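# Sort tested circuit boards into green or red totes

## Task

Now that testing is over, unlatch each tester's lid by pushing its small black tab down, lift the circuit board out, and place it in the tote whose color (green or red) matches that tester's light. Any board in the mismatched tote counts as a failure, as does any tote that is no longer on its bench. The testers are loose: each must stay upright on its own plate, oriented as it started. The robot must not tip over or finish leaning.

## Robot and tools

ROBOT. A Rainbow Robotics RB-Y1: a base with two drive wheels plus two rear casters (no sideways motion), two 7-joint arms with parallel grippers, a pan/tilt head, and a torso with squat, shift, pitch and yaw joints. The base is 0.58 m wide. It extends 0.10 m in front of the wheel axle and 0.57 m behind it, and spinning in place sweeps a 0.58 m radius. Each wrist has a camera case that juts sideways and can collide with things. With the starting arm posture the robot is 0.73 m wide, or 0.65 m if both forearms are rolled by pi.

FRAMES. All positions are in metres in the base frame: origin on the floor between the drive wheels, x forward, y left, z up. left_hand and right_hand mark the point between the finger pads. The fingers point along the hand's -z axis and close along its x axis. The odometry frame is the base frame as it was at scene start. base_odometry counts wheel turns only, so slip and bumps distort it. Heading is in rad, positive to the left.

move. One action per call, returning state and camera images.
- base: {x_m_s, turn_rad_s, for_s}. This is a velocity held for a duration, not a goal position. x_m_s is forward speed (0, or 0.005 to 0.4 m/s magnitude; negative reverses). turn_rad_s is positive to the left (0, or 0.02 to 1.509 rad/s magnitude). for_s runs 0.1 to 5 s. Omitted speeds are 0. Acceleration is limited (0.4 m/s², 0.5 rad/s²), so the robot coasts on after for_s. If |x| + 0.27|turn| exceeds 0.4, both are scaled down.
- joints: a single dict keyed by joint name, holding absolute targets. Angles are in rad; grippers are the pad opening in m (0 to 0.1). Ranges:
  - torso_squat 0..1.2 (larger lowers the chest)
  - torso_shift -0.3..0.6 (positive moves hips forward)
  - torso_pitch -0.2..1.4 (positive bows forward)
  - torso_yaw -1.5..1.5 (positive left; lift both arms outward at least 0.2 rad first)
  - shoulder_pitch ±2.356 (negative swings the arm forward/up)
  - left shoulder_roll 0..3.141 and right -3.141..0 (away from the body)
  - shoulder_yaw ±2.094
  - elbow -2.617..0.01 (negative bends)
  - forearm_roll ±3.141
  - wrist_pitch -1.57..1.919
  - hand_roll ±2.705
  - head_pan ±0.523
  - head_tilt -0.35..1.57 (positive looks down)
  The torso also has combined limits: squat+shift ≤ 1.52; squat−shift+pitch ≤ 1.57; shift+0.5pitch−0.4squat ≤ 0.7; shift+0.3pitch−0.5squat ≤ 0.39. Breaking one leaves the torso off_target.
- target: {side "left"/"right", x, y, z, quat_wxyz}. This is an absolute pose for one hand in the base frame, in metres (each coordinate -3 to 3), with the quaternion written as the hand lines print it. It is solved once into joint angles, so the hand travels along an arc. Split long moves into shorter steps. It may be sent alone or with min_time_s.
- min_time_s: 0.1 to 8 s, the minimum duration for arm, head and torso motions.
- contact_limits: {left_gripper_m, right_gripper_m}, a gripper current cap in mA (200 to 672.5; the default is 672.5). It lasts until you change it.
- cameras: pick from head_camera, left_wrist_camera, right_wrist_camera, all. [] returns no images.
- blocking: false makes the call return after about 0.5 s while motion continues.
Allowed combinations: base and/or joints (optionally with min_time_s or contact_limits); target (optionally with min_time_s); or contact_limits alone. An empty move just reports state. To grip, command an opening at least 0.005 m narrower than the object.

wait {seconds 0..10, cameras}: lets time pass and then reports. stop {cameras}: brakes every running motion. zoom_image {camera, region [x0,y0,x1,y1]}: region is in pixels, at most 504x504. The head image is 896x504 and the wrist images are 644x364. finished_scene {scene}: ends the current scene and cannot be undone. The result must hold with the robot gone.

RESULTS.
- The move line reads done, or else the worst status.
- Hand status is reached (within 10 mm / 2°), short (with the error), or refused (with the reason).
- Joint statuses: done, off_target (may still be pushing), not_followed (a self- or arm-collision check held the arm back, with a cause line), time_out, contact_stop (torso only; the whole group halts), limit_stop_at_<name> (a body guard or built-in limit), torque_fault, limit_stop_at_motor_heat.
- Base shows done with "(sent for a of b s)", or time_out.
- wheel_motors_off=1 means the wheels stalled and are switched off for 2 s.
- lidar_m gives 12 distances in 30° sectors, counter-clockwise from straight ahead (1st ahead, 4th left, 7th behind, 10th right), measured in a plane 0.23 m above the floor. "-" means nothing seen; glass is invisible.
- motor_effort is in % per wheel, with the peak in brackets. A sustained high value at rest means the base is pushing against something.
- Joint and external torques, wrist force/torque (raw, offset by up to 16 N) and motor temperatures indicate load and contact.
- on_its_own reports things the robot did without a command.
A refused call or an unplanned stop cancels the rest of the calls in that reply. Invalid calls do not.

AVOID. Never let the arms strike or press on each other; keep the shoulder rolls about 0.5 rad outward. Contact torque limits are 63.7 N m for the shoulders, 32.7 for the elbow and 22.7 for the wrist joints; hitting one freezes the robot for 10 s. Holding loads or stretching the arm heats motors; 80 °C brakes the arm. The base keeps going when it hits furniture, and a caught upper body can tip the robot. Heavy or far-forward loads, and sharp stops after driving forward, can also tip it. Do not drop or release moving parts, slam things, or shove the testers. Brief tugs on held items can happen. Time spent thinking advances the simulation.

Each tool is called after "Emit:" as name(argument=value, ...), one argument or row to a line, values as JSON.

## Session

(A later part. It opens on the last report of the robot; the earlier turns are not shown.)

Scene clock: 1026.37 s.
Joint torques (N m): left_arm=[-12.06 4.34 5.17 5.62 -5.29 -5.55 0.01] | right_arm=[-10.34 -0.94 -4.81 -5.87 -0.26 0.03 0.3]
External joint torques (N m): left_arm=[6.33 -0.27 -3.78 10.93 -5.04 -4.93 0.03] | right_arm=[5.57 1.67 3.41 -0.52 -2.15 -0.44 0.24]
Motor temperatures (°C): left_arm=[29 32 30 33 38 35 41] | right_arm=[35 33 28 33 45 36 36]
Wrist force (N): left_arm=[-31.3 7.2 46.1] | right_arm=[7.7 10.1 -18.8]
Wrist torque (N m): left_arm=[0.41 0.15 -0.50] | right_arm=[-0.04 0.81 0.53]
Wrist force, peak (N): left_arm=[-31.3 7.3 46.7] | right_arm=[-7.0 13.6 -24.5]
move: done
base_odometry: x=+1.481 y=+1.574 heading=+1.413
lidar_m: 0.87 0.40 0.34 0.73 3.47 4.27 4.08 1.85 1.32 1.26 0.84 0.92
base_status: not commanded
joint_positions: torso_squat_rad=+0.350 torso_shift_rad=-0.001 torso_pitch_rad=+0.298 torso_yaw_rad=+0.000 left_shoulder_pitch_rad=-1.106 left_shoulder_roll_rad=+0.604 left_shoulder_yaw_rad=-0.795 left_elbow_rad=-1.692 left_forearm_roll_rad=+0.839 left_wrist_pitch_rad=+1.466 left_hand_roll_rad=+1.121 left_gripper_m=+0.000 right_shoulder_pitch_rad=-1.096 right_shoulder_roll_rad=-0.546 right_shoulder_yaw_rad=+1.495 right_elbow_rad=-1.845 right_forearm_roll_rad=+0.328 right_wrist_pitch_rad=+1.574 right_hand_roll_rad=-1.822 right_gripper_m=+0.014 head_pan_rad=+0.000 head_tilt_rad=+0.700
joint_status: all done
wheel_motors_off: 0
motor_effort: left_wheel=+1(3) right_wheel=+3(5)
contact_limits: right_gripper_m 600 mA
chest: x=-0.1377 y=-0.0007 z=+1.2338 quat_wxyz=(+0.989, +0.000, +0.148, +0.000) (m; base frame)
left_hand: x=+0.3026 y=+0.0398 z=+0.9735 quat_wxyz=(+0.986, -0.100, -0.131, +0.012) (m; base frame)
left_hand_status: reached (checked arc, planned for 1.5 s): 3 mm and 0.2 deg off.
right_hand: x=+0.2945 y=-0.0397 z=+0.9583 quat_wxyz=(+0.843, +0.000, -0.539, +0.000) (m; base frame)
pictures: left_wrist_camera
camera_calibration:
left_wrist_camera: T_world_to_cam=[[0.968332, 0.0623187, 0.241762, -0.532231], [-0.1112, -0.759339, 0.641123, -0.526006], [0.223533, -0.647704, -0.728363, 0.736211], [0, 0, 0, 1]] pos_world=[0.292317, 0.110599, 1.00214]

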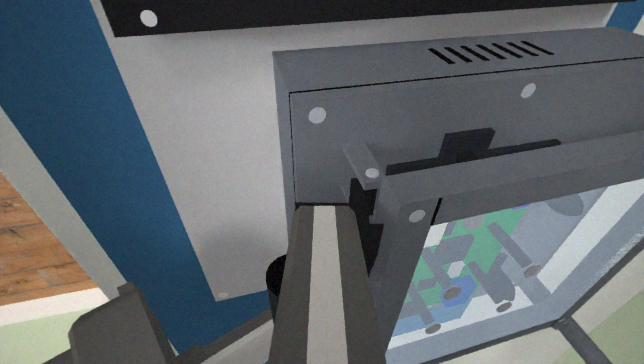

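Emit:
move(
  target={"side":"right","x":0.2965,"y":-0.04,"z":0.985,"quat_wxyz":[0.8434,0,-0.5373,0]},
  min_time_s=1.5,
  cameras=["left_wrist_camera","right_wrist_camera"],
)

Scene clock: 1030.93 s.
Joint torques (N m): left_arm=[-11.66 5.35 5.19 5.17 -4.58 -4.4 0.07] | right_arm=[-15.23 -2.69 -8.83 -7.95 1.84 1.61 0.4]
External joint torques (N m): left_arm=[6.73 0.75 -3.76 10.49 -4.34 -3.78 0.09] | right_arm=[0.94 0.29 -0.28 -2.65 -0.08 1.24 0.34]
Motor temperatures (°C): left_arm=[29 32 30 33 38 35 41] | right_arm=[35 33 28 33 45 36 36]
Wrist force (N): left_arm=[-27.4 3.2 45.7] | right_arm=[-4.8 15.8 -26.9]
Wrist torque (N m): left_arm=[0.48 -0.02 -0.58] | right_arm=[-0.01 0.94 0.53]
Wrist force, peak (N): left_arm=[-30.0 6.7 53.1] | right_arm=[0.2 6.0 -40.0]
move: done
base_odometry: x=+1.481 y=+1.574 heading=+1.413
lidar_m: 0.87 0.40 0.34 0.73 3.47 4.27 4.07 1.86 1.32 1.25 0.84 0.92
base_status: not commanded
joint_positions: torso_squat_rad=+0.350 torso_shift_rad=-0.001 torso_pitch_rad=+0.298 torso_yaw_rad=+0.000 left_shoulder_pitch_rad=-1.106 left_shoulder_roll_rad=+0.604 left_shoulder_yaw_rad=-0.795 left_elbow_rad=-1.692 left_forearm_roll_rad=+0.839 left_wrist_pitch_rad=+1.465 left_hand_roll_rad=+1.121 left_gripper_m=+0.000 right_shoulder_pitch_rad=-1.126 right_shoulder_roll_rad=-0.577 right_shoulder_yaw_rad=+1.453 right_elbow_rad=-1.931 right_forearm_roll_rad=+0.281 right_wrist_pitch_rad=+1.619 right_hand_roll_rad=-1.769 right_gripper_m=+0.014 head_pan_rad=+0.000 head_tilt_rad=+0.700
joint_status: all done
wheel_motors_off: 0
motor_effort: left_wheel=+2(5) right_wheel=+3(6)
contact_limits: right_gripper_m 600 mA
chest: x=-0.1376 y=-0.0006 z=+1.2338 quat_wxyz=(+0.989, +0.000, +0.149, +0.000) (m; base frame)
left_hand: x=+0.3028 y=+0.0397 z=+0.9735 quat_wxyz=(+0.986, -0.100, -0.131, +0.012) (m; base frame)
right_hand: x=+0.2968 y=-0.0401 z=+0.9848 quat_wxyz=(+0.843, +0.000, -0.537, +0.000) (m; base frame)
right_hand_status: reached (checked arc, planned for 1.5 s): 0 mm and 0.0 deg off.
pictures: left_wrist_camera, right_wrist_camera
camera_calibration:
left_wrist_camera: T_world_to_cam=[[0.968316, 0.0622945, 0.241832, -0.532398], [-0.111336, -0.75913, 0.641347, -0.526226], [0.223534, -0.647952, -0.728142, 0.735868], [0, 0, 0, 1]] pos_world=[0.29245, 0.110498, 1.00206]
right_wrist_camera: T_world_to_cam=[[-0.407113, 0.0200264, -0.913158, 1.02334], [-0.397759, 0.896094, 0.196985, -0.00684426], [0.822221, 0.443412, -0.356845, 0.196876], [0, 0, 0, 1]] pos_world=[0.252017, -0.101658, 1.00607]

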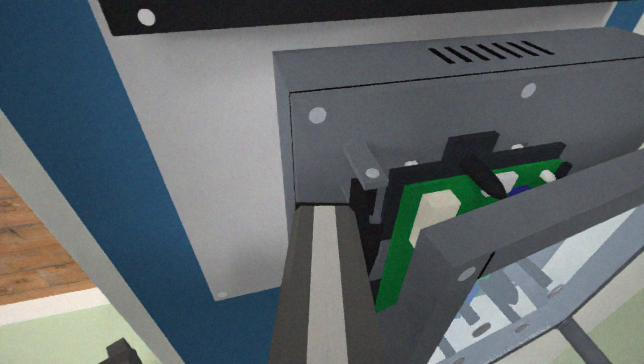

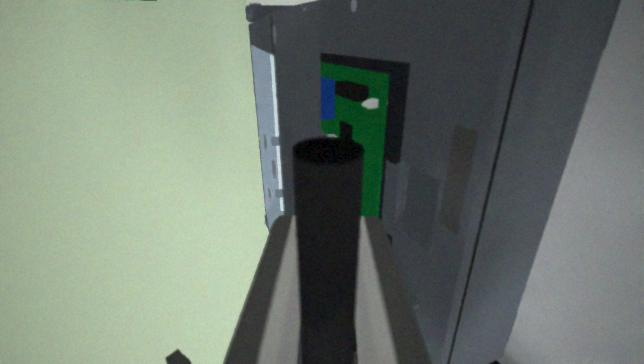

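Emit:
move(
  target={"side":"left","x":0.295,"y":0.06,"z":1.03,"quat_wxyz":[0.986,-0.099,-0.130,0.013]},
  min_time_s=1.5,
  cameras=[],
)

Emit:
move(
  target={"side":"left","x":0.25,"y":0.18,"z":1.10,"quat_wxyz":[0.924,0,-0.383,0]},
  min_time_s=1.5,
  cameras=["head_camera"],
)

Emit:
move(
  target={"side":"right","x":0.302,"y":-0.04,"z":1.012,"quat_wxyz":[0.887,0,-0.462,0]},
  min_time_s=1.2,
  cameras=[],
)

Emit:
move(
  target={"side":"right","x":0.312,"y":-0.04,"z":1.041,"quat_wxyz":[0.94,0,-0.342,0]},
  min_time_s=1.2,
  cameras=["head_camera","right_wrist_camera"],
)

Scene clock: 1042.07 s.
Joint torques (N m): left_arm=[-17.94 6.72 10.13 -4.52 0.12 -0.28 0.45] | right_arm=[-15.69 -3.35 -9.35 -2.57 2.48 0.99 0.26]
External joint torques (N m): left_arm=[0.25 1.14 0.83 -0.14 0.38 0.33 0.47] | right_arm=[0.45 -0.39 -0.81 2.74 0.56 0.62 0.21]
Motor temperatures (°C): left_arm=[29 32 30 33 38 35 41] | right_arm=[35 33 29 33 45 36 36]
Wrist force (N): left_arm=[-2.8 1.2 -9.0] | right_arm=[-7.6 11.4 1.0]
Wrist torque (N m): left_arm=[-0.08 -0.42 -0.25] | right_arm=[-0.06 0.75 0.54]
Wrist force, peak (N): left_arm=[-27.7 3.3 45.7] | right_arm=[-4.9 15.7 -27.5]
move: done
base_odometry: x=+1.481 y=+1.574 heading=+1.413
lidar_m: 0.87 0.40 0.35 0.72 3.48 4.27 4.07 1.85 1.32 1.26 0.84 0.93
base_status: not commanded
joint_positions: torso_squat_rad=+0.350 torso_shift_rad=+0.000 torso_pitch_rad=+0.299 torso_yaw_rad=+0.000 left_shoulder_pitch_rad=-1.150 left_shoulder_roll_rad=+0.697 left_shoulder_yaw_rad=-0.712 left_elbow_rad=-1.832 left_forearm_roll_rad=+0.952 left_wrist_pitch_rad=+1.595 left_hand_roll_rad=+1.158 left_gripper_m=+0.000 right_shoulder_pitch_rad=-1.126 right_shoulder_roll_rad=-0.577 right_shoulder_yaw_rad=+1.453 right_elbow_rad=-1.933 right_forearm_roll_rad=+0.281 right_wrist_pitch_rad=+1.619 right_hand_roll_rad=-1.769 right_gripper_m=+0.014 head_pan_rad=+0.000 head_tilt_rad=+0.700
joint_status: all done
wheel_motors_off: 0
motor_effort: left_wheel=+4(5) right_wheel=+5(5)
contact_limits: right_gripper_m 600 mA
chest: x=-0.1369 y=-0.0007 z=+1.2337 quat_wxyz=(+0.989, +0.000, +0.149, +0.000) (m; base frame)
left_hand: x=+0.2956 y=+0.0596 z=+1.0288 quat_wxyz=(+0.987, -0.099, -0.129, +0.012) (m; base frame)
left_hand_status: reached (checked arc, planned for 1.5 s): 1 mm and 0.1 deg off.
right_hand: x=+0.2967 y=-0.0398 z=+0.9842 quat_wxyz=(+0.844, +0.000, -0.537, +0.000) (m; base frame)
pictures: none
No camera images: "cameras" was empty.

Scene clock: 1043.90 s.
Joint torques (N m): left_arm=[-10.2 8.42 7.01 -2.73 -0.91 -0.07 0.16] | right_arm=[-16.42 -3.85 -9.49 -2.92 2.74 0.7 0.33]
External joint torques (N m): left_arm=[1.39 0.47 -1.1 0.02 0.42 0.18 0.2] | right_arm=[-0.28 -0.89 -0.95 2.4 0.82 0.33 0.28]
Motor temperatures (°C): left_arm=[29 32 30 33 38 35 41] | right_arm=[35 33 29 33 45 36 36]
Wrist force (N): left_arm=[-5.8 -0.3 -7.7] | right_arm=[-7.7 11.7 -2.3]
Wrist torque (N m): left_arm=[0.02 -0.60 -0.21] | right_arm=[-0.06 0.81 0.55]
Wrist force, peak (N): left_arm=[-6.5 0.2 -7.7] | right_arm=[-7.2 13.3 0.0]
move: done
base_odometry: x=+1.481 y=+1.574 heading=+1.413
lidar_m: 0.87 0.40 0.34 0.72 3.47 4.27 4.08 1.85 1.32 1.26 0.83 0.92
base_status: not commanded
joint_positions: torso_squat_rad=+0.350 torso_shift_rad=+0.000 torso_pitch_rad=+0.300 torso_yaw_rad=+0.000 left_shoulder_pitch_rad=-0.924 left_shoulder_roll_rad=+1.168 left_shoulder_yaw_rad=-0.728 left_elbow_rad=-2.573 left_forearm_roll_rad=+0.515 left_wrist_pitch_rad=+1.664 left_hand_roll_rad=+1.409 left_gripper_m=+0.000 right_shoulder_pitch_rad=-1.126 right_shoulder_roll_rad=-0.576 right_shoulder_yaw_rad=+1.453 right_elbow_rad=-1.933 right_forearm_roll_rad=+0.280 right_wrist_pitch_rad=+1.619 right_hand_roll_rad=-1.769 right_gripper_m=+0.014 head_pan_rad=+0.000 head_tilt_rad=+0.700
joint_status: all done
wheel_motors_off: 0
motor_effort: left_wheel=+3(5) right_wheel=+4(6)
contact_limits: right_gripper_m 600 mA
chest: x=-0.1368 y=-0.0007 z=+1.2337 quat_wxyz=(+0.989, +0.000, +0.149, +0.000) (m; base frame)
left_hand: x=+0.2499 y=+0.1796 z=+1.1003 quat_wxyz=(+0.924, +0.000, -0.382, -0.001) (m; base frame)
left_hand_status: reached (checked arc, planned for 1.5 s): 0 mm and 0.2 deg off.
right_hand: x=+0.2967 y=-0.0399 z=+0.9841 quat_wxyz=(+0.844, +0.000, -0.536, +0.000) (m; base frame)
pictures: head_camera
camera_calibration:
head_camera: T_world_to_cam=[[0.0329631, -0.998752, 0.0375092, -0.0538372], [-0.818521, -0.0485127, -0.572425, 0.824338], [0.57353, -0.0118332, -0.819099, 1.13326], [0, 0, 0, 1]] pos_world=[0.0265551, -0.000369167, 1.40214]

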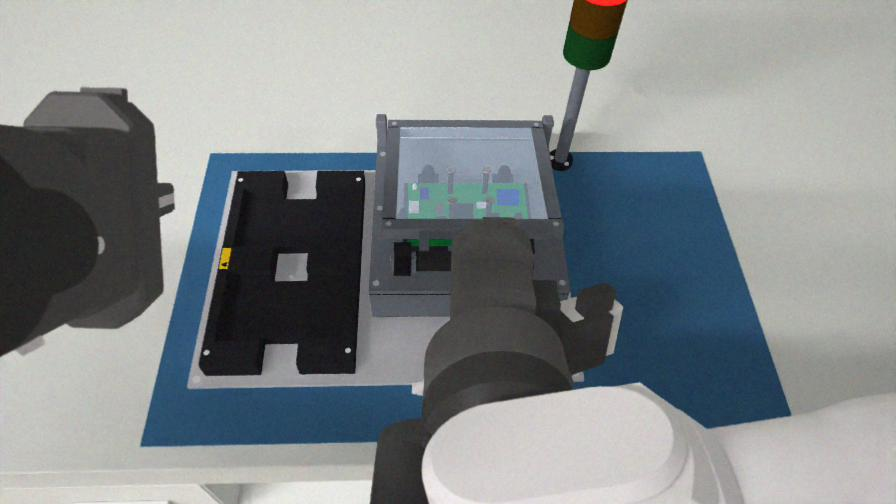

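Scene clock: 1045.43 s.
Joint torques (N m): left_arm=[-10.27 8.5 6.93 -2.81 -0.88 -0.13 0.11] | right_arm=[-16.67 -3.73 -10.11 -6.66 1.27 0.65 -0.04]
External joint torques (N m): left_arm=[1.32 0.55 -1.18 -0.05 0.45 0.12 0.15] | right_arm=[0.5 0.06 -0.82 -1.77 -0.53 0.54 -0.08]
Motor temperatures (°C): left_arm=[29 32 30 33 38 35 41] | right_arm=[35 33 29 33 45 36 36]
Wrist force (N): left_arm=[-5.7 -0.2 -7.4] | right_arm=[-3.2 14.5 -21.9]
Wrist torque (N m): left_arm=[0.01 -0.59 -0.19] | right_arm=[-0.11 0.61 0.73]
Wrist force, peak (N): left_arm=[-6.2 -0.2 -7.9] | right_arm=[-3.6 14.2 -22.0]
move: done
base_odometry: x=+1.481 y=+1.574 heading=+1.413
lidar_m: 0.87 0.40 0.34 0.73 3.47 4.27 4.08 1.85 1.32 1.25 0.83 0.93
base_status: not commanded
joint_positions: torso_squat_rad=+0.350 torso_shift_rad=+0.000 torso_pitch_rad=+0.300 torso_yaw_rad=+0.000 left_shoulder_pitch_rad=-0.924 left_shoulder_roll_rad=+1.168 left_shoulder_yaw_rad=-0.728 left_elbow_rad=-2.573 left_forearm_roll_rad=+0.515 left_wrist_pitch_rad=+1.664 left_hand_roll_rad=+1.409 left_gripper_m=+0.000 right_shoulder_pitch_rad=-1.187 right_shoulder_roll_rad=-0.627 right_shoulder_yaw_rad=+1.291 right_elbow_rad=-2.033 right_forearm_roll_rad=-0.013 right_wrist_pitch_rad=+1.638 right_hand_roll_rad=-1.637 right_gripper_m=+0.014 head_pan_rad=+0.000 head_tilt_rad=+0.700
joint_status: all done
wheel_motors_off: 0
motor_effort: left_wheel=+1(4) right_wheel=+4(6)
contact_limits: right_gripper_m 600 mA
chest: x=-0.1365 y=-0.0007 z=+1.2337 quat_wxyz=(+0.989, +0.000, +0.149, +0.000) (m; base frame)
left_hand: x=+0.2502 y=+0.1797 z=+1.1001 quat_wxyz=(+0.924, +0.000, -0.382, -0.001) (m; base frame)
right_hand: x=+0.3017 y=-0.0398 z=+1.0119 quat_wxyz=(+0.886, +0.001, -0.463, +0.000) (m; base frame)
right_hand_status: reached (checked arc, planned for 1.2 s): 0 mm and 0.2 deg off.
pictures: none
No camera images: "cameras" was empty.

Scene clock: 1046.97 s.
Joint torques (N m): left_arm=[-10.48 8.38 7.08 -2.72 -0.99 -0.16 0.24] | right_arm=[-19.62 -4.57 -11.55 -3.97 1.21 0.17 -0.05]
External joint torques (N m): left_arm=[1.1 0.43 -1.02 0.04 0.34 0.09 0.28] | right_arm=[-0.51 0.32 -1.53 -0.07 -0.27 0.28 -0.09]
Motor temperatures (°C): left_arm=[29 32 30 33 38 35 41] | right_arm=[35 33 29 33 45 36 36]
Wrist force (N): left_arm=[-5.9 -0.2 -7.6] | right_arm=[-3.1 13.9 -15.2]
Wrist torque (N m): left_arm=[0.01 -0.61 -0.21] | right_arm=[-0.21 0.66 0.65]
Wrist force, peak (N): left_arm=[-6.2 -0.1 -7.5] | right_arm=[4.5 14.4 -22.6]
move: done
base_odometry: x=+1.481 y=+1.574 heading=+1.413
lidar_m: 0.87 0.40 0.35 0.72 3.47 4.28 4.08 1.85 1.33 1.26 0.83 0.92
base_status: not commanded
joint_positions: torso_squat_rad=+0.350 torso_shift_rad=+0.000 torso_pitch_rad=+0.300 torso_yaw_rad=+0.000 left_shoulder_pitch_rad=-0.924 left_shoulder_roll_rad=+1.168 left_shoulder_yaw_rad=-0.728 left_elbow_rad=-2.573 left_forearm_roll_rad=+0.515 left_wrist_pitch_rad=+1.664 left_hand_roll_rad=+1.409 left_gripper_m=+0.000 right_shoulder_pitch_rad=-1.285 right_shoulder_roll_rad=-0.650 right_shoulder_yaw_rad=+1.062 right_elbow_rad=-1.985 right_forearm_roll_rad=-0.461 right_wrist_pitch_rad=+1.661 right_hand_roll_rad=-1.461 right_gripper_m=+0.014 head_pan_rad=+0.000 head_tilt_rad=+0.700
joint_status: all done
wheel_motors_off: 0
motor_effort: left_wheel=-1(2) right_wheel=+2(5)
contact_limits: right_gripper_m 600 mA
chest: x=-0.1365 y=-0.0007 z=+1.2337 quat_wxyz=(+0.989, +0.000, +0.149, +0.000) (m; base frame)
left_hand: x=+0.2502 y=+0.1797 z=+1.1001 quat_wxyz=(+0.924, +0.000, -0.382, -0.001) (m; base frame)
right_hand: x=+0.3119 y=-0.0401 z=+1.0408 quat_wxyz=(+0.940, +0.000, -0.342, +0.000) (m; base frame)
right_hand_status: reached (checked arc, planned for 1.2 s): 0 mm and 0.0 deg off.
pictures: head_camera, right_wrist_camera
camera_calibration:
head_camera: T_world_to_cam=[[0.0329988, -0.998751, 0.0375214, -0.0538429], [-0.818786, -0.0485435, -0.572043, 0.824086], [0.57315, -0.0118452, -0.819365, 1.13332], [0, 0, 0, 1]] pos_world=[0.0269618, -0.000347094, 1.40204]
right_wrist_camera: T_world_to_cam=[[-0.755256, 0.0201043, -0.655122, 0.920625], [-0.277123, 0.895996, 0.346977, -0.205561], [0.593962, 0.443606, -0.671135, 0.602742], [0, 0, 0, 1]] pos_world=[0.280336, -0.101706, 1.07897]

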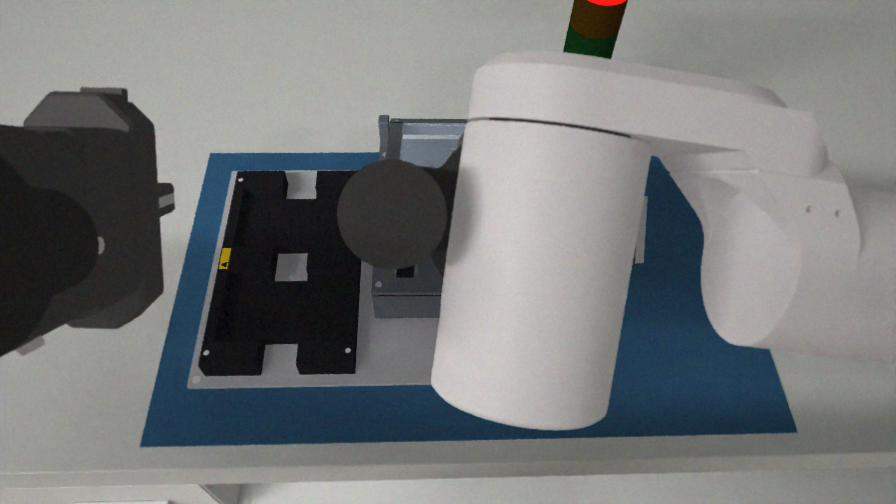

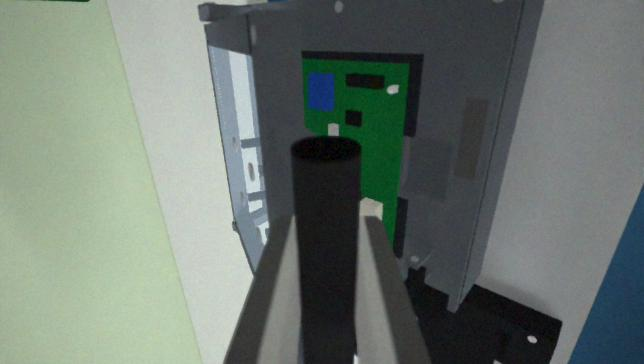

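Good. Continue arc.

Emit:
move(
  target={"side":"right","x":0.336,"y":-0.04,"z":1.076,"quat_wxyz":[0.9537,0,-0.3007,0]},
  min_time_s=1.2,
  cameras=[],
)

Emit:
move(
  target={"side":"right","x":0.368,"y":-0.04,"z":1.105,"quat_wxyz":[0.966,0,-0.259,0]},
  min_time_s=1.2,
  cameras=[],
)

Emit:
move(
  target={"side":"right","x":0.407,"y":-0.04,"z":1.123,"quat_wxyz":[0.966,0,-0.259,0]},
  min_time_s=1.2,
  cameras=[],
)

Emit:
move(
  target={"side":"right","x":0.429,"y":-0.04,"z":1.134,"quat_wxyz":[0.954,0,-0.3,0]},
  min_time_s=1.2,
  cameras=["head_camera","right_wrist_camera"],
)

Scene clock: 1058.07 s.
Joint torques (N m): left_arm=[-10.3 8.52 6.97 -2.85 -0.93 -0.06 0.11] | right_arm=[-23.1 -8.06 -13.46 -2.94 2.18 0.1 -0.05]
External joint torques (N m): left_arm=[1.28 0.57 -1.14 -0.09 0.4 0.19 0.15] | right_arm=[-2.39 -2.3 -3.13 0.3 0.86 0.37 -0.09]
Motor temperatures (°C): left_arm=[29 32 30 33 38 35 41] | right_arm=[36 33 29 33 45 36 36]
Wrist force (N): left_arm=[-5.7 0.1 -7.4] | right_arm=[-3.9 13.5 -20.9]
Wrist torque (N m): left_arm=[-0.02 -0.58 -0.20] | right_arm=[0.03 1.03 0.79]
Wrist force, peak (N): left_arm=[-6.3 -0.2 -7.7] | right_arm=[-3.7 13.6 -21.6]
move: done
base_odometry: x=+1.481 y=+1.574 heading=+1.413
lidar_m: 0.87 0.40 0.35 0.72 3.47 4.28 4.09 1.85 1.32 1.26 0.83 0.93
base_status: not commanded
joint_positions: torso_squat_rad=+0.350 torso_shift_rad=+0.000 torso_pitch_rad=+0.300 torso_yaw_rad=+0.000 left_shoulder_pitch_rad=-0.924 left_shoulder_roll_rad=+1.168 left_shoulder_yaw_rad=-0.728 left_elbow_rad=-2.573 left_forearm_roll_rad=+0.515 left_wrist_pitch_rad=+1.664 left_hand_roll_rad=+1.409 left_gripper_m=+0.000 right_shoulder_pitch_rad=-1.380 right_shoulder_roll_rad=-0.649 right_shoulder_yaw_rad=+0.947 right_elbow_rad=-1.867 right_forearm_roll_rad=-0.657 right_wrist_pitch_rad=+1.673 right_hand_roll_rad=-1.341 right_gripper_m=+0.014 head_pan_rad=+0.000 head_tilt_rad=+0.700
joint_status: all done
wheel_motors_off: 0
motor_effort: left_wheel=+1(2) right_wheel=+1(4)
contact_limits: right_gripper_m 600 mA
chest: x=-0.1365 y=-0.0007 z=+1.2337 quat_wxyz=(+0.989, +0.000, +0.149, +0.000) (m; base frame)
left_hand: x=+0.2502 y=+0.1797 z=+1.1001 quat_wxyz=(+0.924, +0.000, -0.382, -0.001) (m; base frame)
right_hand: x=+0.3352 y=-0.0398 z=+1.0755 quat_wxyz=(+0.954, +0.001, -0.300, +0.000) (m; base frame)
right_hand_status: reached (checked arc, planned for 1.2 s): 1 mm and 0.1 deg off.
pictures: none
No camera images: "cameras" was empty.

Scene clock: 1059.60 s.
Joint torques (N m): left_arm=[-10.32 8.39 7.11 -2.73 -0.97 -0.08 0.18] | right_arm=[-26.98 -3.95 -14.33 -4.62 1.62 -1.33 0.31]
External joint torques (N m): left_arm=[1.26 0.44 -0.99 0.04 0.36 0.17 0.22] | right_arm=[-4.37 2.73 -4.14 -1.64 0.47 -0.94 0.29]
Motor temperatures (°C): left_arm=[29 32 30 33 38 35 41] | right_arm=[36 33 29 33 45 36 36]
Wrist force (N): left_arm=[-6.0 -0.3 -7.3] | right_arm=[-3.8 7.7 -24.1]
Wrist torque (N m): left_arm=[0.02 -0.60 -0.21] | right_arm=[-0.20 1.10 0.30]
Wrist force, peak (N): left_arm=[-6.0 -0.2 -7.7] | right_arm=[-10.0 24.6 17.1]
move: done
base_odometry: x=+1.481 y=+1.574 heading=+1.413
lidar_m: 0.87 0.40 0.34 0.73 3.47 4.27 4.08 1.86 1.32 1.26 0.84 0.93
base_status: not commanded
joint_positions: torso_squat_rad=+0.350 torso_shift_rad=+0.000 torso_pitch_rad=+0.300 torso_yaw_rad=+0.000 left_shoulder_pitch_rad=-0.924 left_shoulder_roll_rad=+1.168 left_shoulder_yaw_rad=-0.728 left_elbow_rad=-2.573 left_forearm_roll_rad=+0.515 left_wrist_pitch_rad=+1.664 left_hand_roll_rad=+1.409 left_gripper_m=+0.000 right_shoulder_pitch_rad=-1.483 right_shoulder_roll_rad=-0.622 right_shoulder_yaw_rad=+0.865 right_elbow_rad=-1.650 right_forearm_roll_rad=-0.805 right_wrist_pitch_rad=+1.666 right_hand_roll_rad=-1.187 right_gripper_m=+0.014 head_pan_rad=+0.000 head_tilt_rad=+0.700
joint_status: all done
wheel_motors_off: 0
motor_effort: left_wheel=+0(3) right_wheel=+3(4)
contact_limits: right_gripper_m 600 mA
chest: x=-0.1364 y=-0.0007 z=+1.2337 quat_wxyz=(+0.989, +0.000, +0.150, +0.000) (m; base frame)
left_hand: x=+0.2503 y=+0.1796 z=+1.1000 quat_wxyz=(+0.924, +0.000, -0.382, -0.001) (m; base frame)
right_hand: x=+0.3675 y=-0.0409 z=+1.1041 quat_wxyz=(+0.966, +0.000, -0.259, -0.001) (m; base frame)
right_hand_status: reached (checked arc, planned for 1.2 s): 1 mm and 0.1 deg off.
pictures: none
No camera images: "cameras" was empty.

Scene clock: 1061.33 s.
Joint torques (N m): left_arm=[-10.5 8.42 7.15 -2.69 -0.88 -0.18 0.16] | right_arm=[-16.11 -6.97 -6.18 0.89 1.43 -2.05 0.3]
External joint torques (N m): left_arm=[1.09 0.47 -0.96 0.06 0.45 0.08 0.2] | right_arm=[8.07 0.42 3.51 4 0.33 -1.53 0.27]
Motor temperatures (°C): left_arm=[29 32 30 33 38 35 41] | right_arm=[36 33 29 33 45 36 36]
Wrist force (N): left_arm=[-5.9 0.3 -7.5] | right_arm=[-3.9 5.7 13.3]
Wrist torque (N m): left_arm=[-0.05 -0.60 -0.21] | right_arm=[-0.01 1.02 0.34]
Wrist force, peak (N): left_arm=[-6.0 -0.2 -7.9] | right_arm=[-4.9 23.5 22.0]
move: done
base_odometry: x=+1.481 y=+1.574 heading=+1.413
lidar_m: 0.87 0.40 0.34 0.72 3.47 4.27 4.08 1.84 1.33 1.26 0.83 0.92
base_status: not commanded
joint_positions: torso_squat_rad=+0.350 torso_shift_rad=-0.001 torso_pitch_rad=+0.299 torso_yaw_rad=+0.000 left_shoulder_pitch_rad=-0.924 left_shoulder_roll_rad=+1.168 left_shoulder_yaw_rad=-0.728 left_elbow_rad=-2.573 left_forearm_roll_rad=+0.515 left_wrist_pitch_rad=+1.664 left_hand_roll_rad=+1.409 left_gripper_m=+0.000 right_shoulder_pitch_rad=-1.566 right_shoulder_roll_rad=-0.580 right_shoulder_yaw_rad=+0.837 right_elbow_rad=-1.433 right_forearm_roll_rad=-0.825 right_wrist_pitch_rad=+1.607 right_hand_roll_rad=-1.056 right_gripper_m=+0.014 head_pan_rad=+0.000 head_tilt_rad=+0.700
joint_status: all done
wheel_motors_off: 0
motor_effort: left_wheel=+1(3) right_wheel=+4(5)
contact_limits: right_gripper_m 600 mA
chest: x=-0.1373 y=-0.0008 z=+1.2337 quat_wxyz=(+0.989, +0.000, +0.149, +0.000) (m; base frame)
left_hand: x=+0.2496 y=+0.1796 z=+1.1007 quat_wxyz=(+0.924, +0.001, -0.382, -0.001) (m; base frame)
right_hand: x=+0.4059 y=-0.0398 z=+1.1252 quat_wxyz=(+0.965, +0.001, -0.262, +0.000) (m; base frame)
right_hand_status: reached (checked arc, planned for 1.2 s): 2 mm and 0.3 deg off.
pictures: none
No camera images: "cameras" was empty.

Scene clock: 1062.87 s.
Joint torques (N m): left_arm=[-10.27 8.33 7.04 -2.76 -0.99 -0.09 0.17] | right_arm=[-19.73 -5.34 -5.89 0.08 1.79 -1.52 0.55]
External joint torques (N m): left_arm=[1.32 0.38 -1.07 -0.01 0.34 0.16 0.21] | right_arm=[4.86 2.23 3.75 3.2 0.57 -0.91 0.52]
Motor temperatures (°C): left_arm=[29 32 30 33 38 35 41] | right_arm=[36 33 29 33 45 36 36]
Wrist force (N): left_arm=[-5.8 -0.1 -7.5] | right_arm=[-2.6 9.3 2.5]
Wrist torque (N m): left_arm=[-0.01 -0.61 -0.20] | right_arm=[-0.01 1.10 0.25]
Wrist force, peak (N): left_arm=[-6.1 -0.1 -7.8] | right_arm=[-1.7 9.7 12.5]
move: done
base_odometry: x=+1.481 y=+1.574 heading=+1.413
lidar_m: 0.87 0.40 0.34 0.72 3.47 4.28 4.08 1.85 1.33 1.25 0.84 0.93
base_status: not commanded
joint_positions: torso_squat_rad=+0.350 torso_shift_rad=+0.000 torso_pitch_rad=+0.299 torso_yaw_rad=+0.000 left_shoulder_pitch_rad=-0.924 left_shoulder_roll_rad=+1.168 left_shoulder_yaw_rad=-0.728 left_elbow_rad=-2.573 left_forearm_roll_rad=+0.515 left_wrist_pitch_rad=+1.664 left_hand_roll_rad=+1.409 left_gripper_m=+0.000 right_shoulder_pitch_rad=-1.583 right_shoulder_roll_rad=-0.574 right_shoulder_yaw_rad=+0.850 right_elbow_rad=-1.388 right_forearm_roll_rad=-0.763 right_wrist_pitch_rad=+1.541 right_hand_roll_rad=-1.039 right_gripper_m=+0.014 head_pan_rad=+0.000 head_tilt_rad=+0.700
joint_status: all done
wheel_motors_off: 0
motor_effort: left_wheel=+2(3) right_wheel=+3(6)
contact_limits: right_gripper_m 600 mA
chest: x=-0.1371 y=-0.0008 z=+1.2337 quat_wxyz=(+0.989, +0.000, +0.149, +0.000) (m; base frame)
left_hand: x=+0.2497 y=+0.1796 z=+1.1006 quat_wxyz=(+0.924, +0.001, -0.382, -0.001) (m; base frame)
right_hand: x=+0.4292 y=-0.0399 z=+1.1348 quat_wxyz=(+0.954, +0.000, -0.301, +0.000) (m; base frame)
right_hand_status: reached (checked arc, planned for 1.2 s): 1 mm and 0.1 deg off.
pictures: head_camera, right_wrist_camera
camera_calibration:
head_camera: T_world_to_cam=[[0.0328538, -0.998758, 0.0374675, -0.0538583], [-0.81817, -0.0484066, -0.572935, 0.824766], [0.574037, -0.0118316, -0.818744, 1.13311], [0, 0, 0, 1]] pos_world=[0.0261202, -0.000460669, 1.40228]
right_wrist_camera: T_world_to_cam=[[-0.809349, 0.0207497, -0.586961, 1.01674], [-0.245972, 0.895537, 0.370824, -0.246262], [0.53334, 0.444502, -0.719699, 0.677233], [0, 0, 0, 1]] pos_world=[0.401128, -0.101592, 1.17551]

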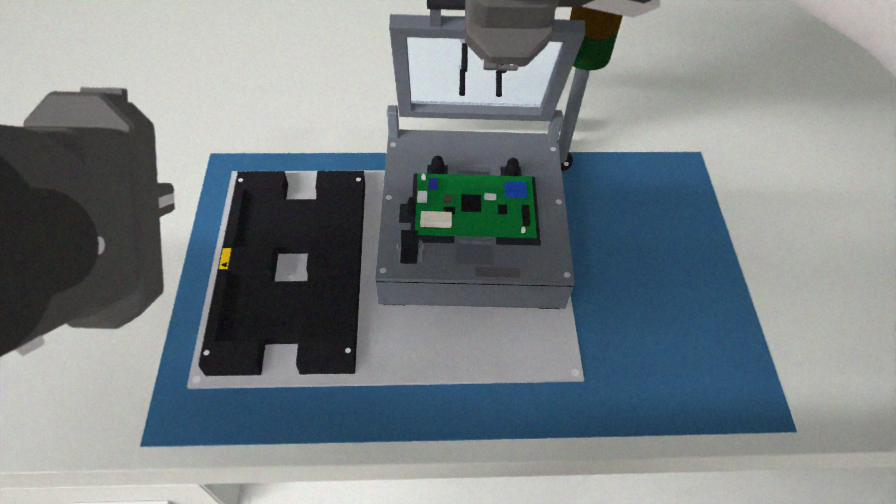

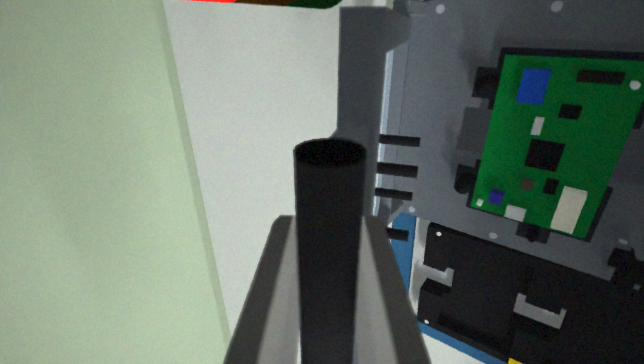

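Emit:
move(
  target={"side":"right","x":0.451,"y":-0.04,"z":1.136,"quat_wxyz":[0.94,0,-0.342,0]},
  min_time_s=1.2,
  cameras=[],
)

Emit:
move(
  target={"side":"right","x":0.473,"y":-0.04,"z":1.136,"quat_wxyz":[0.924,0,-0.383,0]},
  min_time_s=1.2,
  cameras=[],
)

Emit:
move(
  target={"side":"right","x":0.495,"y":-0.04,"z":1.135,"quat_wxyz":[0.9,0,-0.436,0]},
  min_time_s=1.2,
  cameras=[],
)

Emit:
move(
  target={"side":"right","x":0.517,"y":-0.04,"z":1.128,"quat_wxyz":[0.887,0,-0.462,0]},
  min_time_s=1.2,
  cameras=[],
)

Emit:
move(
  target={"side":"right","x":0.509,"y":-0.04,"z":1.132,"quat_wxyz":[0.885,0,-0.466,0]},
  min_time_s=1.2,
  cameras=["head_camera","right_wrist_camera"],
)

Scene clock: 1073.93 s.
Joint torques (N m): left_arm=[-10.34 8.33 6.95 -2.72 -0.91 -0.09 0.19] | right_arm=[-13.52 -3.28 -3.79 0.75 0.12 -0.83 -0.14]
External joint torques (N m): left_arm=[1.25 0.38 -1.16 0.03 0.42 0.16 0.23] | right_arm=[11.39 4.38 5.83 3.92 -1.21 -0.15 -0.17]
Motor temperatures (°C): left_arm=[29 32 30 33 38 35 41] | right_arm=[36 33 29 33 45 36 36]
Wrist force (N): left_arm=[-5.9 0.1 -7.4] | right_arm=[4.6 8.5 9.4]
Wrist torque (N m): left_arm=[-0.01 -0.60 -0.21] | right_arm=[-0.05 0.91 0.23]
Wrist force, peak (N): left_arm=[-6.1 0.0 -7.9] | right_arm=[1.7 10.3 12.2]
move: done
base_odometry: x=+1.481 y=+1.574 heading=+1.413
lidar_m: 0.87 0.39 0.34 0.73 3.47 4.28 4.08 1.85 1.31 1.26 0.83 0.93
base_status: not commanded
joint_positions: torso_squat_rad=+0.350 torso_shift_rad=+0.000 torso_pitch_rad=+0.299 torso_yaw_rad=+0.000 left_shoulder_pitch_rad=-0.924 left_shoulder_roll_rad=+1.168 left_shoulder_yaw_rad=-0.728 left_elbow_rad=-2.573 left_forearm_roll_rad=+0.515 left_wrist_pitch_rad=+1.664 left_hand_roll_rad=+1.409 left_gripper_m=+0.000 right_shoulder_pitch_rad=-1.582 right_shoulder_roll_rad=-0.568 right_shoulder_yaw_rad=+0.872 right_elbow_rad=-1.353 right_forearm_roll_rad=-0.685 right_wrist_pitch_rad=+1.456 right_hand_roll_rad=-1.042 right_gripper_m=+0.014 head_pan_rad=+0.000 head_tilt_rad=+0.700
joint_status: all done
wheel_motors_off: 0
motor_effort: left_wheel=+1(3) right_wheel=+3(6)
contact_limits: right_gripper_m 600 mA
chest: x=-0.1372 y=-0.0008 z=+1.2337 quat_wxyz=(+0.989, +0.000, +0.149, +0.000) (m; base frame)
left_hand: x=+0.2497 y=+0.1796 z=+1.1006 quat_wxyz=(+0.924, +0.001, -0.382, -0.001) (m; base frame)
right_hand: x=+0.4514 y=-0.0398 z=+1.1382 quat_wxyz=(+0.939, +0.001, -0.344, +0.000) (m; base frame)
right_hand_status: reached (checked arc, planned for 1.2 s): 2 mm and 0.2 deg off.
pictures: none
No camera images: "cameras" was empty.

Scene clock: 1075.47 s.
Joint torques (N m): left_arm=[-10.43 8.27 6.86 -2.73 -1.01 -0.07 0.27] | right_arm=[-10.04 -1.86 -1.88 1.15 -1.31 -0.01 -0.05]
External joint torques (N m): left_arm=[1.16 0.32 -1.25 0.02 0.32 0.18 0.31] | right_arm=[15.22 5.88 7.65 4.39 -2.74 0.73 -0.09]
Motor temperatures (°C): left_arm=[29 32 30 33 38 35 41] | right_arm=[36 33 29 33 45 36 36]
Wrist force (N): left_arm=[-5.9 -0.1 -7.4] | right_arm=[11.2 8.6 11.1]
Wrist torque (N m): left_arm=[-0.01 -0.60 -0.20] | right_arm=[-0.08 0.70 0.19]
Wrist force, peak (N): left_arm=[-6.2 0.1 -7.7] | right_arm=[9.1 9.9 14.4]
move: done
base_odometry: x=+1.481 y=+1.574 heading=+1.413
lidar_m: 0.87 0.40 0.34 0.73 3.47 4.28 4.08 1.85 1.32 1.26 0.84 0.93
base_status: not commanded
joint_positions: torso_squat_rad=+0.350 torso_shift_rad=+0.000 torso_pitch_rad=+0.299 torso_yaw_rad=+0.000 left_shoulder_pitch_rad=-0.924 left_shoulder_roll_rad=+1.168 left_shoulder_yaw_rad=-0.728 left_elbow_rad=-2.573 left_forearm_roll_rad=+0.515 left_wrist_pitch_rad=+1.664 left_hand_roll_rad=+1.409 left_gripper_m=+0.000 right_shoulder_pitch_rad=-1.577 right_shoulder_roll_rad=-0.555 right_shoulder_yaw_rad=+0.897 right_elbow_rad=-1.306 right_forearm_roll_rad=-0.601 right_wrist_pitch_rad=+1.362 right_hand_roll_rad=-1.053 right_gripper_m=+0.014 head_pan_rad=+0.000 head_tilt_rad=+0.700
joint_status: all done
wheel_motors_off: 0
motor_effort: left_wheel=+1(3) right_wheel=+3(5)
contact_limits: right_gripper_m 600 mA
chest: x=-0.1373 y=-0.0008 z=+1.2338 quat_wxyz=(+0.989, +0.000, +0.149, +0.000) (m; base frame)
left_hand: x=+0.2496 y=+0.1796 z=+1.1007 quat_wxyz=(+0.924, +0.001, -0.382, -0.001) (m; base frame)
right_hand: x=+0.4736 y=-0.0398 z=+1.1392 quat_wxyz=(+0.923, +0.001, -0.385, +0.000) (m; base frame)
right_hand_status: reached (checked arc, planned for 1.2 s): 3 mm and 0.3 deg off.
pictures: none
No camera images: "cameras" was empty.

Scene clock: 1077.00 s.
Joint torques (N m): left_arm=[-10.41 8.35 7.11 -2.69 -0.94 -0.05 0.17] | right_arm=[-10.17 -1.33 -2.19 0.62 -1.87 0.43 0.07]
External joint torques (N m): left_arm=[1.18 0.4 -1 0.06 0.4 0.2 0.21] | right_arm=[15.32 6.39 7.3 3.9 -3.41 1.17 0.03]
Motor temperatures (°C): left_arm=[29 32 30 33 38 35 41] | right_arm=[36 33 29 32 45 36 36]
Wrist force (N): left_arm=[-6.0 0.0 -7.2] | right_arm=[14.6 8.8 6.9]
Wrist torque (N m): left_arm=[-0.01 -0.62 -0.20] | right_arm=[-0.09 0.66 0.13]
Wrist force, peak (N): left_arm=[-6.2 0.0 -7.6] | right_arm=[19.2 9.6 18.5]
move: done
base_odometry: x=+1.481 y=+1.574 heading=+1.413
lidar_m: 0.87 0.40 0.35 0.73 3.47 4.27 4.08 1.86 1.32 1.26 0.84 0.92
base_status: not commanded
joint_positions: torso_squat_rad=+0.350 torso_shift_rad=+0.000 torso_pitch_rad=+0.299 torso_yaw_rad=+0.000 left_shoulder_pitch_rad=-0.924 left_shoulder_roll_rad=+1.168 left_shoulder_yaw_rad=-0.728 left_elbow_rad=-2.573 left_forearm_roll_rad=+0.515 left_wrist_pitch_rad=+1.664 left_hand_roll_rad=+1.409 left_gripper_m=+0.000 right_shoulder_pitch_rad=-1.559 right_shoulder_roll_rad=-0.544 right_shoulder_yaw_rad=+0.935 right_elbow_rad=-1.271 right_forearm_roll_rad=-0.481 right_wrist_pitch_rad=+1.251 right_hand_roll_rad=-1.102 right_gripper_m=+0.014 head_pan_rad=+0.000 head_tilt_rad=+0.700
joint_status: all done
wheel_motors_off: 0
motor_effort: left_wheel=+1(3) right_wheel=+5(6)
contact_limits: right_gripper_m 600 mA
chest: x=-0.1372 y=-0.0008 z=+1.2337 quat_wxyz=(+0.989, +0.000, +0.149, +0.000) (m; base frame)
left_hand: x=+0.2497 y=+0.1796 z=+1.1006 quat_wxyz=(+0.924, +0.001, -0.382, -0.001) (m; base frame)
right_hand: x=+0.4957 y=-0.0399 z=+1.1381 quat_wxyz=(+0.899, +0.001, -0.438, +0.000) (m; base frame)
right_hand_status: reached (checked arc, planned for 1.2 s): 3 mm and 0.3 deg off.
pictures: none
No camera images: "cameras" was empty.

Scene clock: 1078.53 s.
Joint torques (N m): left_arm=[-10.51 8.27 6.95 -2.74 -0.93 -0.07 0.15] | right_arm=[-1.36 1.77 2.6 1.31 -4.56 2.06 0.08]
External joint torques (N m): left_arm=[1.08 0.32 -1.16 0 0.41 0.19 0.18] | right_arm=[24.69 9.6 11.57 4.69 -6.1 2.82 0.04]
Motor temperatures (°C): left_arm=[29 32 30 33 38 35 41] | right_arm=[36 33 29 32 45 36 36]
Wrist force (N): left_arm=[-5.9 -0.1 -7.6] | right_arm=[29.1 8.0 8.6]
Wrist torque (N m): left_arm=[0.02 -0.61 -0.20] | right_arm=[-0.16 0.56 0.09]
Wrist force, peak (N): left_arm=[-6.1 0.0 -7.7] | right_arm=[29.6 19.6 11.1]
move: done
base_odometry: x=+1.481 y=+1.574 heading=+1.413
lidar_m: 0.87 0.40 0.34 0.71 3.48 4.28 4.08 1.85 1.32 1.26 0.84 0.92
base_status: not commanded
joint_positions: torso_squat_rad=+0.350 torso_shift_rad=-0.001 torso_pitch_rad=+0.298 torso_yaw_rad=+0.000 left_shoulder_pitch_rad=-0.924 left_shoulder_roll_rad=+1.168 left_shoulder_yaw_rad=-0.728 left_elbow_rad=-2.573 left_forearm_roll_rad=+0.515 left_wrist_pitch_rad=+1.664 left_hand_roll_rad=+1.409 left_gripper_m=+0.000 right_shoulder_pitch_rad=-1.561 right_shoulder_roll_rad=-0.506 right_shoulder_yaw_rad=+0.954 right_elbow_rad=-1.159 right_forearm_roll_rad=-0.415 right_wrist_pitch_rad=+1.141 right_hand_roll_rad=-1.111 right_gripper_m=+0.014 head_pan_rad=+0.000 head_tilt_rad=+0.700
joint_status: all done
wheel_motors_off: 0
motor_effort: left_wheel=+0(2) right_wheel=+4(6)
contact_limits: right_gripper_m 600 mA
chest: x=-0.1374 y=-0.0007 z=+1.2338 quat_wxyz=(+0.989, +0.000, +0.149, +0.000) (m; base frame)
left_hand: x=+0.2495 y=+0.1797 z=+1.1009 quat_wxyz=(+0.924, +0.000, -0.382, -0.001) (m; base frame)
right_hand: x=+0.5178 y=-0.0397 z=+1.1337 quat_wxyz=(+0.885, +0.001, -0.466, +0.000) (m; base frame)
right_hand_status: reached (checked arc, planned for 1.2 s): 6 mm and 0.6 deg off.
pictures: none
No camera images: "cameras" was empty.

Scene clock: 1080.07 s.
Joint torques (N m): left_arm=[-10.45 8.52 7.02 -2.73 -0.98 -0.12 0.17] | right_arm=[-6.36 -1.13 -0.04 -1.61 -3.83 1.7 0.18]
External joint torques (N m): left_arm=[1.15 0.57 -1.1 0.02 0.35 0.13 0.21] | right_arm=[19.41 6.59 9.24 1.73 -5.41 2.43 0.14]
Motor temperatures (°C): left_arm=[29 32 30 33 38 35 41] | right_arm=[36 33 29 32 45 36 36]
Wrist force (N): left_arm=[-6.0 -0.1 -7.6] | right_arm=[22.9 9.0 -1.3]
Wrist torque (N m): left_arm=[0.02 -0.62 -0.21] | right_arm=[0.00 0.05 0.09]
Wrist force, peak (N): left_arm=[-6.1 -0.1 -7.7] | right_arm=[32.0 14.1 5.1]
move: done
base_odometry: x=+1.481 y=+1.574 heading=+1.413
lidar_m: 0.87 0.40 0.34 0.74 3.48 4.27 4.08 1.85 1.33 1.26 0.83 0.93
base_status: not commanded
joint_positions: torso_squat_rad=+0.350 torso_shift_rad=+0.000 torso_pitch_rad=+0.299 torso_yaw_rad=+0.000 left_shoulder_pitch_rad=-0.924 left_shoulder_roll_rad=+1.168 left_shoulder_yaw_rad=-0.728 left_elbow_rad=-2.573 left_forearm_roll_rad=+0.515 left_wrist_pitch_rad=+1.664 left_hand_roll_rad=+1.409 left_gripper_m=+0.000 right_shoulder_pitch_rad=-1.551 right_shoulder_roll_rad=-0.524 right_shoulder_yaw_rad=+0.958 right_elbow_rad=-1.216 right_forearm_roll_rad=-0.405 right_wrist_pitch_rad=+1.172 right_hand_roll_rad=-1.133 right_gripper_m=+0.014 head_pan_rad=+0.000 head_tilt_rad=+0.700
joint_status: all done
wheel_motors_off: 0
motor_effort: left_wheel=-1(1) right_wheel=+3(6)
contact_limits: right_gripper_m 600 mA
chest: x=-0.1373 y=-0.0008 z=+1.2338 quat_wxyz=(+0.989, +0.001, +0.149, +0.000) (m; base frame)
left_hand: x=+0.2496 y=+0.1795 z=+1.1008 quat_wxyz=(+0.924, +0.001, -0.382, -0.001) (m; base frame)
right_hand: x=+0.5109 y=-0.0398 z=+1.1356 quat_wxyz=(+0.884, +0.001, -0.468, -0.001) (m; base frame)
right_hand_status: reached (checked arc, planned for 1.2 s): 4 mm and 0.3 deg off.
pictures: head_camera, right_wrist_camera
camera_calibration:
head_camera: T_world_to_cam=[[0.0328165, -0.99876, 0.0374486, -0.0538552], [-0.817965, -0.0483694, -0.573231, 0.825082], [0.574331, -0.0118202, -0.818538, 1.13298], [0, 0, 0, 1]] pos_world=[0.0259472, -0.000487559, 1.40237]
right_wrist_camera: T_world_to_cam=[[-0.547172, 0.0218898, -0.836734, 1.2331], [-0.361296, 0.895558, 0.259694, -0.0414304], [0.755029, 0.444406, -0.482115, 0.25114], [0, 0, 0, 1]] pos_world=[0.470132, -0.101497, 1.16362]

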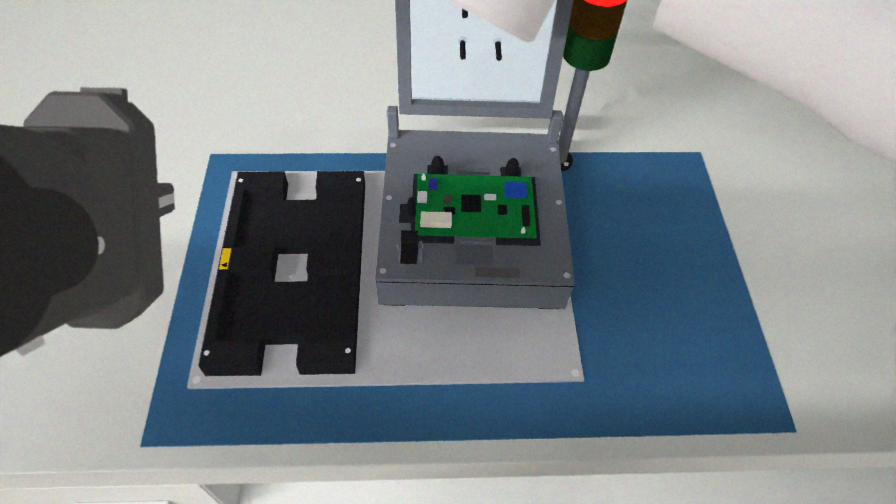

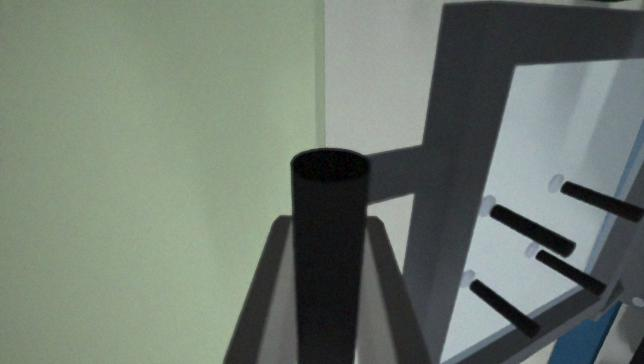

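Emit:
move(
  joints={"right_gripper_m":0.045},
  cameras=[],
)

Emit:
move(
  target={"side":"right","x":0.44,"y":-0.04,"z":1.18,"quat_wxyz":[0.884,0,-0.468,0]},
  cameras=["head_camera"],
)

Scene clock: 1121.27 s.
Joint torques (N m): left_arm=[-10.46 8.39 6.96 -2.7 -0.94 -0.05 0.2] | right_arm=[-17.92 -3.4 -5.86 -1.53 -0.2 0.14 0.14]
External joint torques (N m): left_arm=[1.12 0.44 -1.15 0.05 0.39 0.2 0.24] | right_arm=[7.82 4.31 3.42 1.81 -1.77 0.87 0.09]
Motor temperatures (°C): left_arm=[29 32 30 33 38 35 41] | right_arm=[35 33 28 32 46 36 36]
Wrist force (N): left_arm=[-6.0 -0.1 -7.6] | right_arm=[3.5 10.4 -8.1]
Wrist torque (N m): left_arm=[0.00 -0.61 -0.21] | right_arm=[-0.05 0.56 0.40]
Wrist force, peak (N): left_arm=[-6.3 -0.2 -7.5] | right_arm=[22.9 9.4 -1.3]
move: done
base_odometry: x=+1.481 y=+1.574 heading=+1.413
lidar_m: 0.87 0.39 0.34 0.72 3.47 4.27 4.08 1.85 1.32 1.26 0.84 0.93
base_status: not commanded
joint_positions: torso_squat_rad=+0.350 torso_shift_rad=+0.000 torso_pitch_rad=+0.299 torso_yaw_rad=+0.000 left_shoulder_pitch_rad=-0.924 left_shoulder_roll_rad=+1.168 left_shoulder_yaw_rad=-0.728 left_elbow_rad=-2.573 left_forearm_roll_rad=+0.515 left_wrist_pitch_rad=+1.664 left_hand_roll_rad=+1.409 left_gripper_m=+0.000 right_shoulder_pitch_rad=-1.548 right_shoulder_roll_rad=-0.523 right_shoulder_yaw_rad=+0.959 right_elbow_rad=-1.216 right_forearm_roll_rad=-0.405 right_wrist_pitch_rad=+1.172 right_hand_roll_rad=-1.133 right_gripper_m=+0.045 head_pan_rad=+0.000 head_tilt_rad=+0.700
joint_status: all done
wheel_motors_off: 0
motor_effort: left_wheel=-2(2) right_wheel=+2(5)
contact_limits: right_gripper_m 600 mA
chest: x=-0.1369 y=-0.0008 z=+1.2337 quat_wxyz=(+0.989, +0.001, +0.149, +0.000) (m; base frame)
left_hand: x=+0.2499 y=+0.1795 z=+1.1004 quat_wxyz=(+0.924, +0.001, -0.382, -0.001) (m; base frame)
right_hand: x=+0.5106 y=-0.0401 z=+1.1326 quat_wxyz=(+0.885, +0.000, -0.466, +0.000) (m; base frame)
pictures: none
No camera images: "cameras" was empty.

Scene clock: 1122.47 s.
Joint torques (N m): left_arm=[-10.45 8.34 7.06 -2.7 -1.02 -0.07 0.17] | right_arm=[-19.98 -7.55 -10.99 -2.17 1.3 -0.71 -0.11]
External joint torques (N m): left_arm=[1.13 0.39 -1.05 0.06 0.31 0.18 0.21] | right_arm=[3.25 -0.37 -0.27 0.24 -0.45 -0.16 -0.16]
Motor temperatures (°C): left_arm=[29 32 30 33 38 35 41] | right_arm=[35 33 28 32 46 36 36]
Wrist force (N): left_arm=[-5.9 0.1 -7.5] | right_arm=[-3.0 10.7 -10.3]
Wrist torque (N m): left_arm=[-0.02 -0.60 -0.21] | right_arm=[-0.05 0.54 0.47]
Wrist force, peak (N): left_arm=[-6.0 0.0 -8.0] | right_arm=[5.8 15.5 -7.1]
move: done
base_odometry: x=+1.481 y=+1.574 heading=+1.413
lidar_m: 0.87 0.40 0.34 0.72 3.47 4.27 4.08 1.85 1.33 1.26 0.84 0.92
base_status: not commanded
joint_positions: torso_squat_rad=+0.350 torso_shift_rad=+0.000 torso_pitch_rad=+0.300 torso_yaw_rad=+0.000 left_shoulder_pitch_rad=-0.923 left_shoulder_roll_rad=+1.168 left_shoulder_yaw_rad=-0.728 left_elbow_rad=-2.573 left_forearm_roll_rad=+0.515 left_wrist_pitch_rad=+1.664 left_hand_roll_rad=+1.409 left_gripper_m=+0.000 right_shoulder_pitch_rad=-1.545 right_shoulder_roll_rad=-0.661 right_shoulder_yaw_rad=+0.937 right_elbow_rad=-1.655 right_forearm_roll_rad=-0.450 right_wrist_pitch_rad=+1.481 right_hand_roll_rad=-1.241 right_gripper_m=+0.045 head_pan_rad=+0.000 head_tilt_rad=+0.700
joint_status: all done
wheel_motors_off: 0
motor_effort: left_wheel=+0(2) right_wheel=+2(5)
contact_limits: right_gripper_m 600 mA
chest: x=-0.1367 y=-0.0007 z=+1.2337 quat_wxyz=(+0.989, +0.000, +0.149, +0.000) (m; base frame)
left_hand: x=+0.2500 y=+0.1796 z=+1.1002 quat_wxyz=(+0.924, +0.001, -0.382, -0.001) (m; base frame)
right_hand: x=+0.4408 y=-0.0396 z=+1.1798 quat_wxyz=(+0.884, +0.000, -0.468, +0.000) (m; base frame)
right_hand_status: reached (checked arc, planned for 0.8 s): 1 mm and 0.0 deg off.
pictures: head_camera
camera_calibration:
head_camera: T_world_to_cam=[[0.0329346, -0.998755, 0.0374761, -0.0538315], [-0.818607, -0.0484686, -0.572305, 0.824283], [0.573409, -0.0118296, -0.819184, 1.13326], [0, 0, 0, 1]] pos_world=[0.0267126, -0.000406579, 1.40211]

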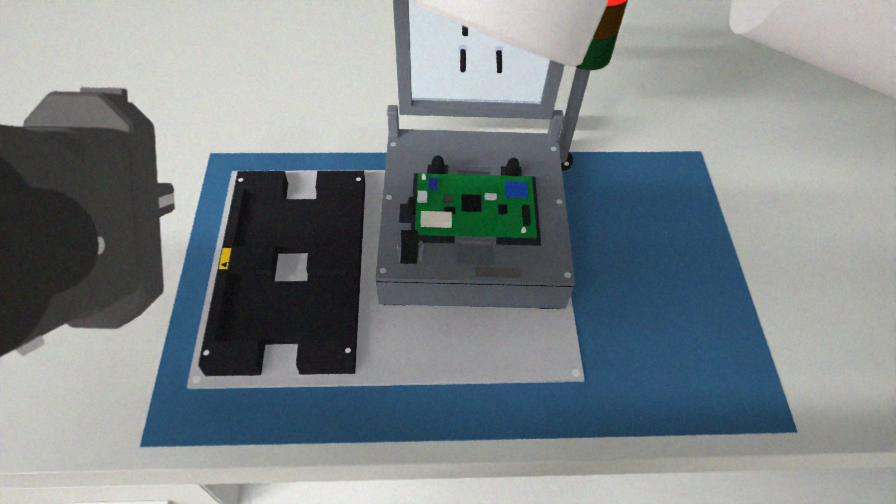

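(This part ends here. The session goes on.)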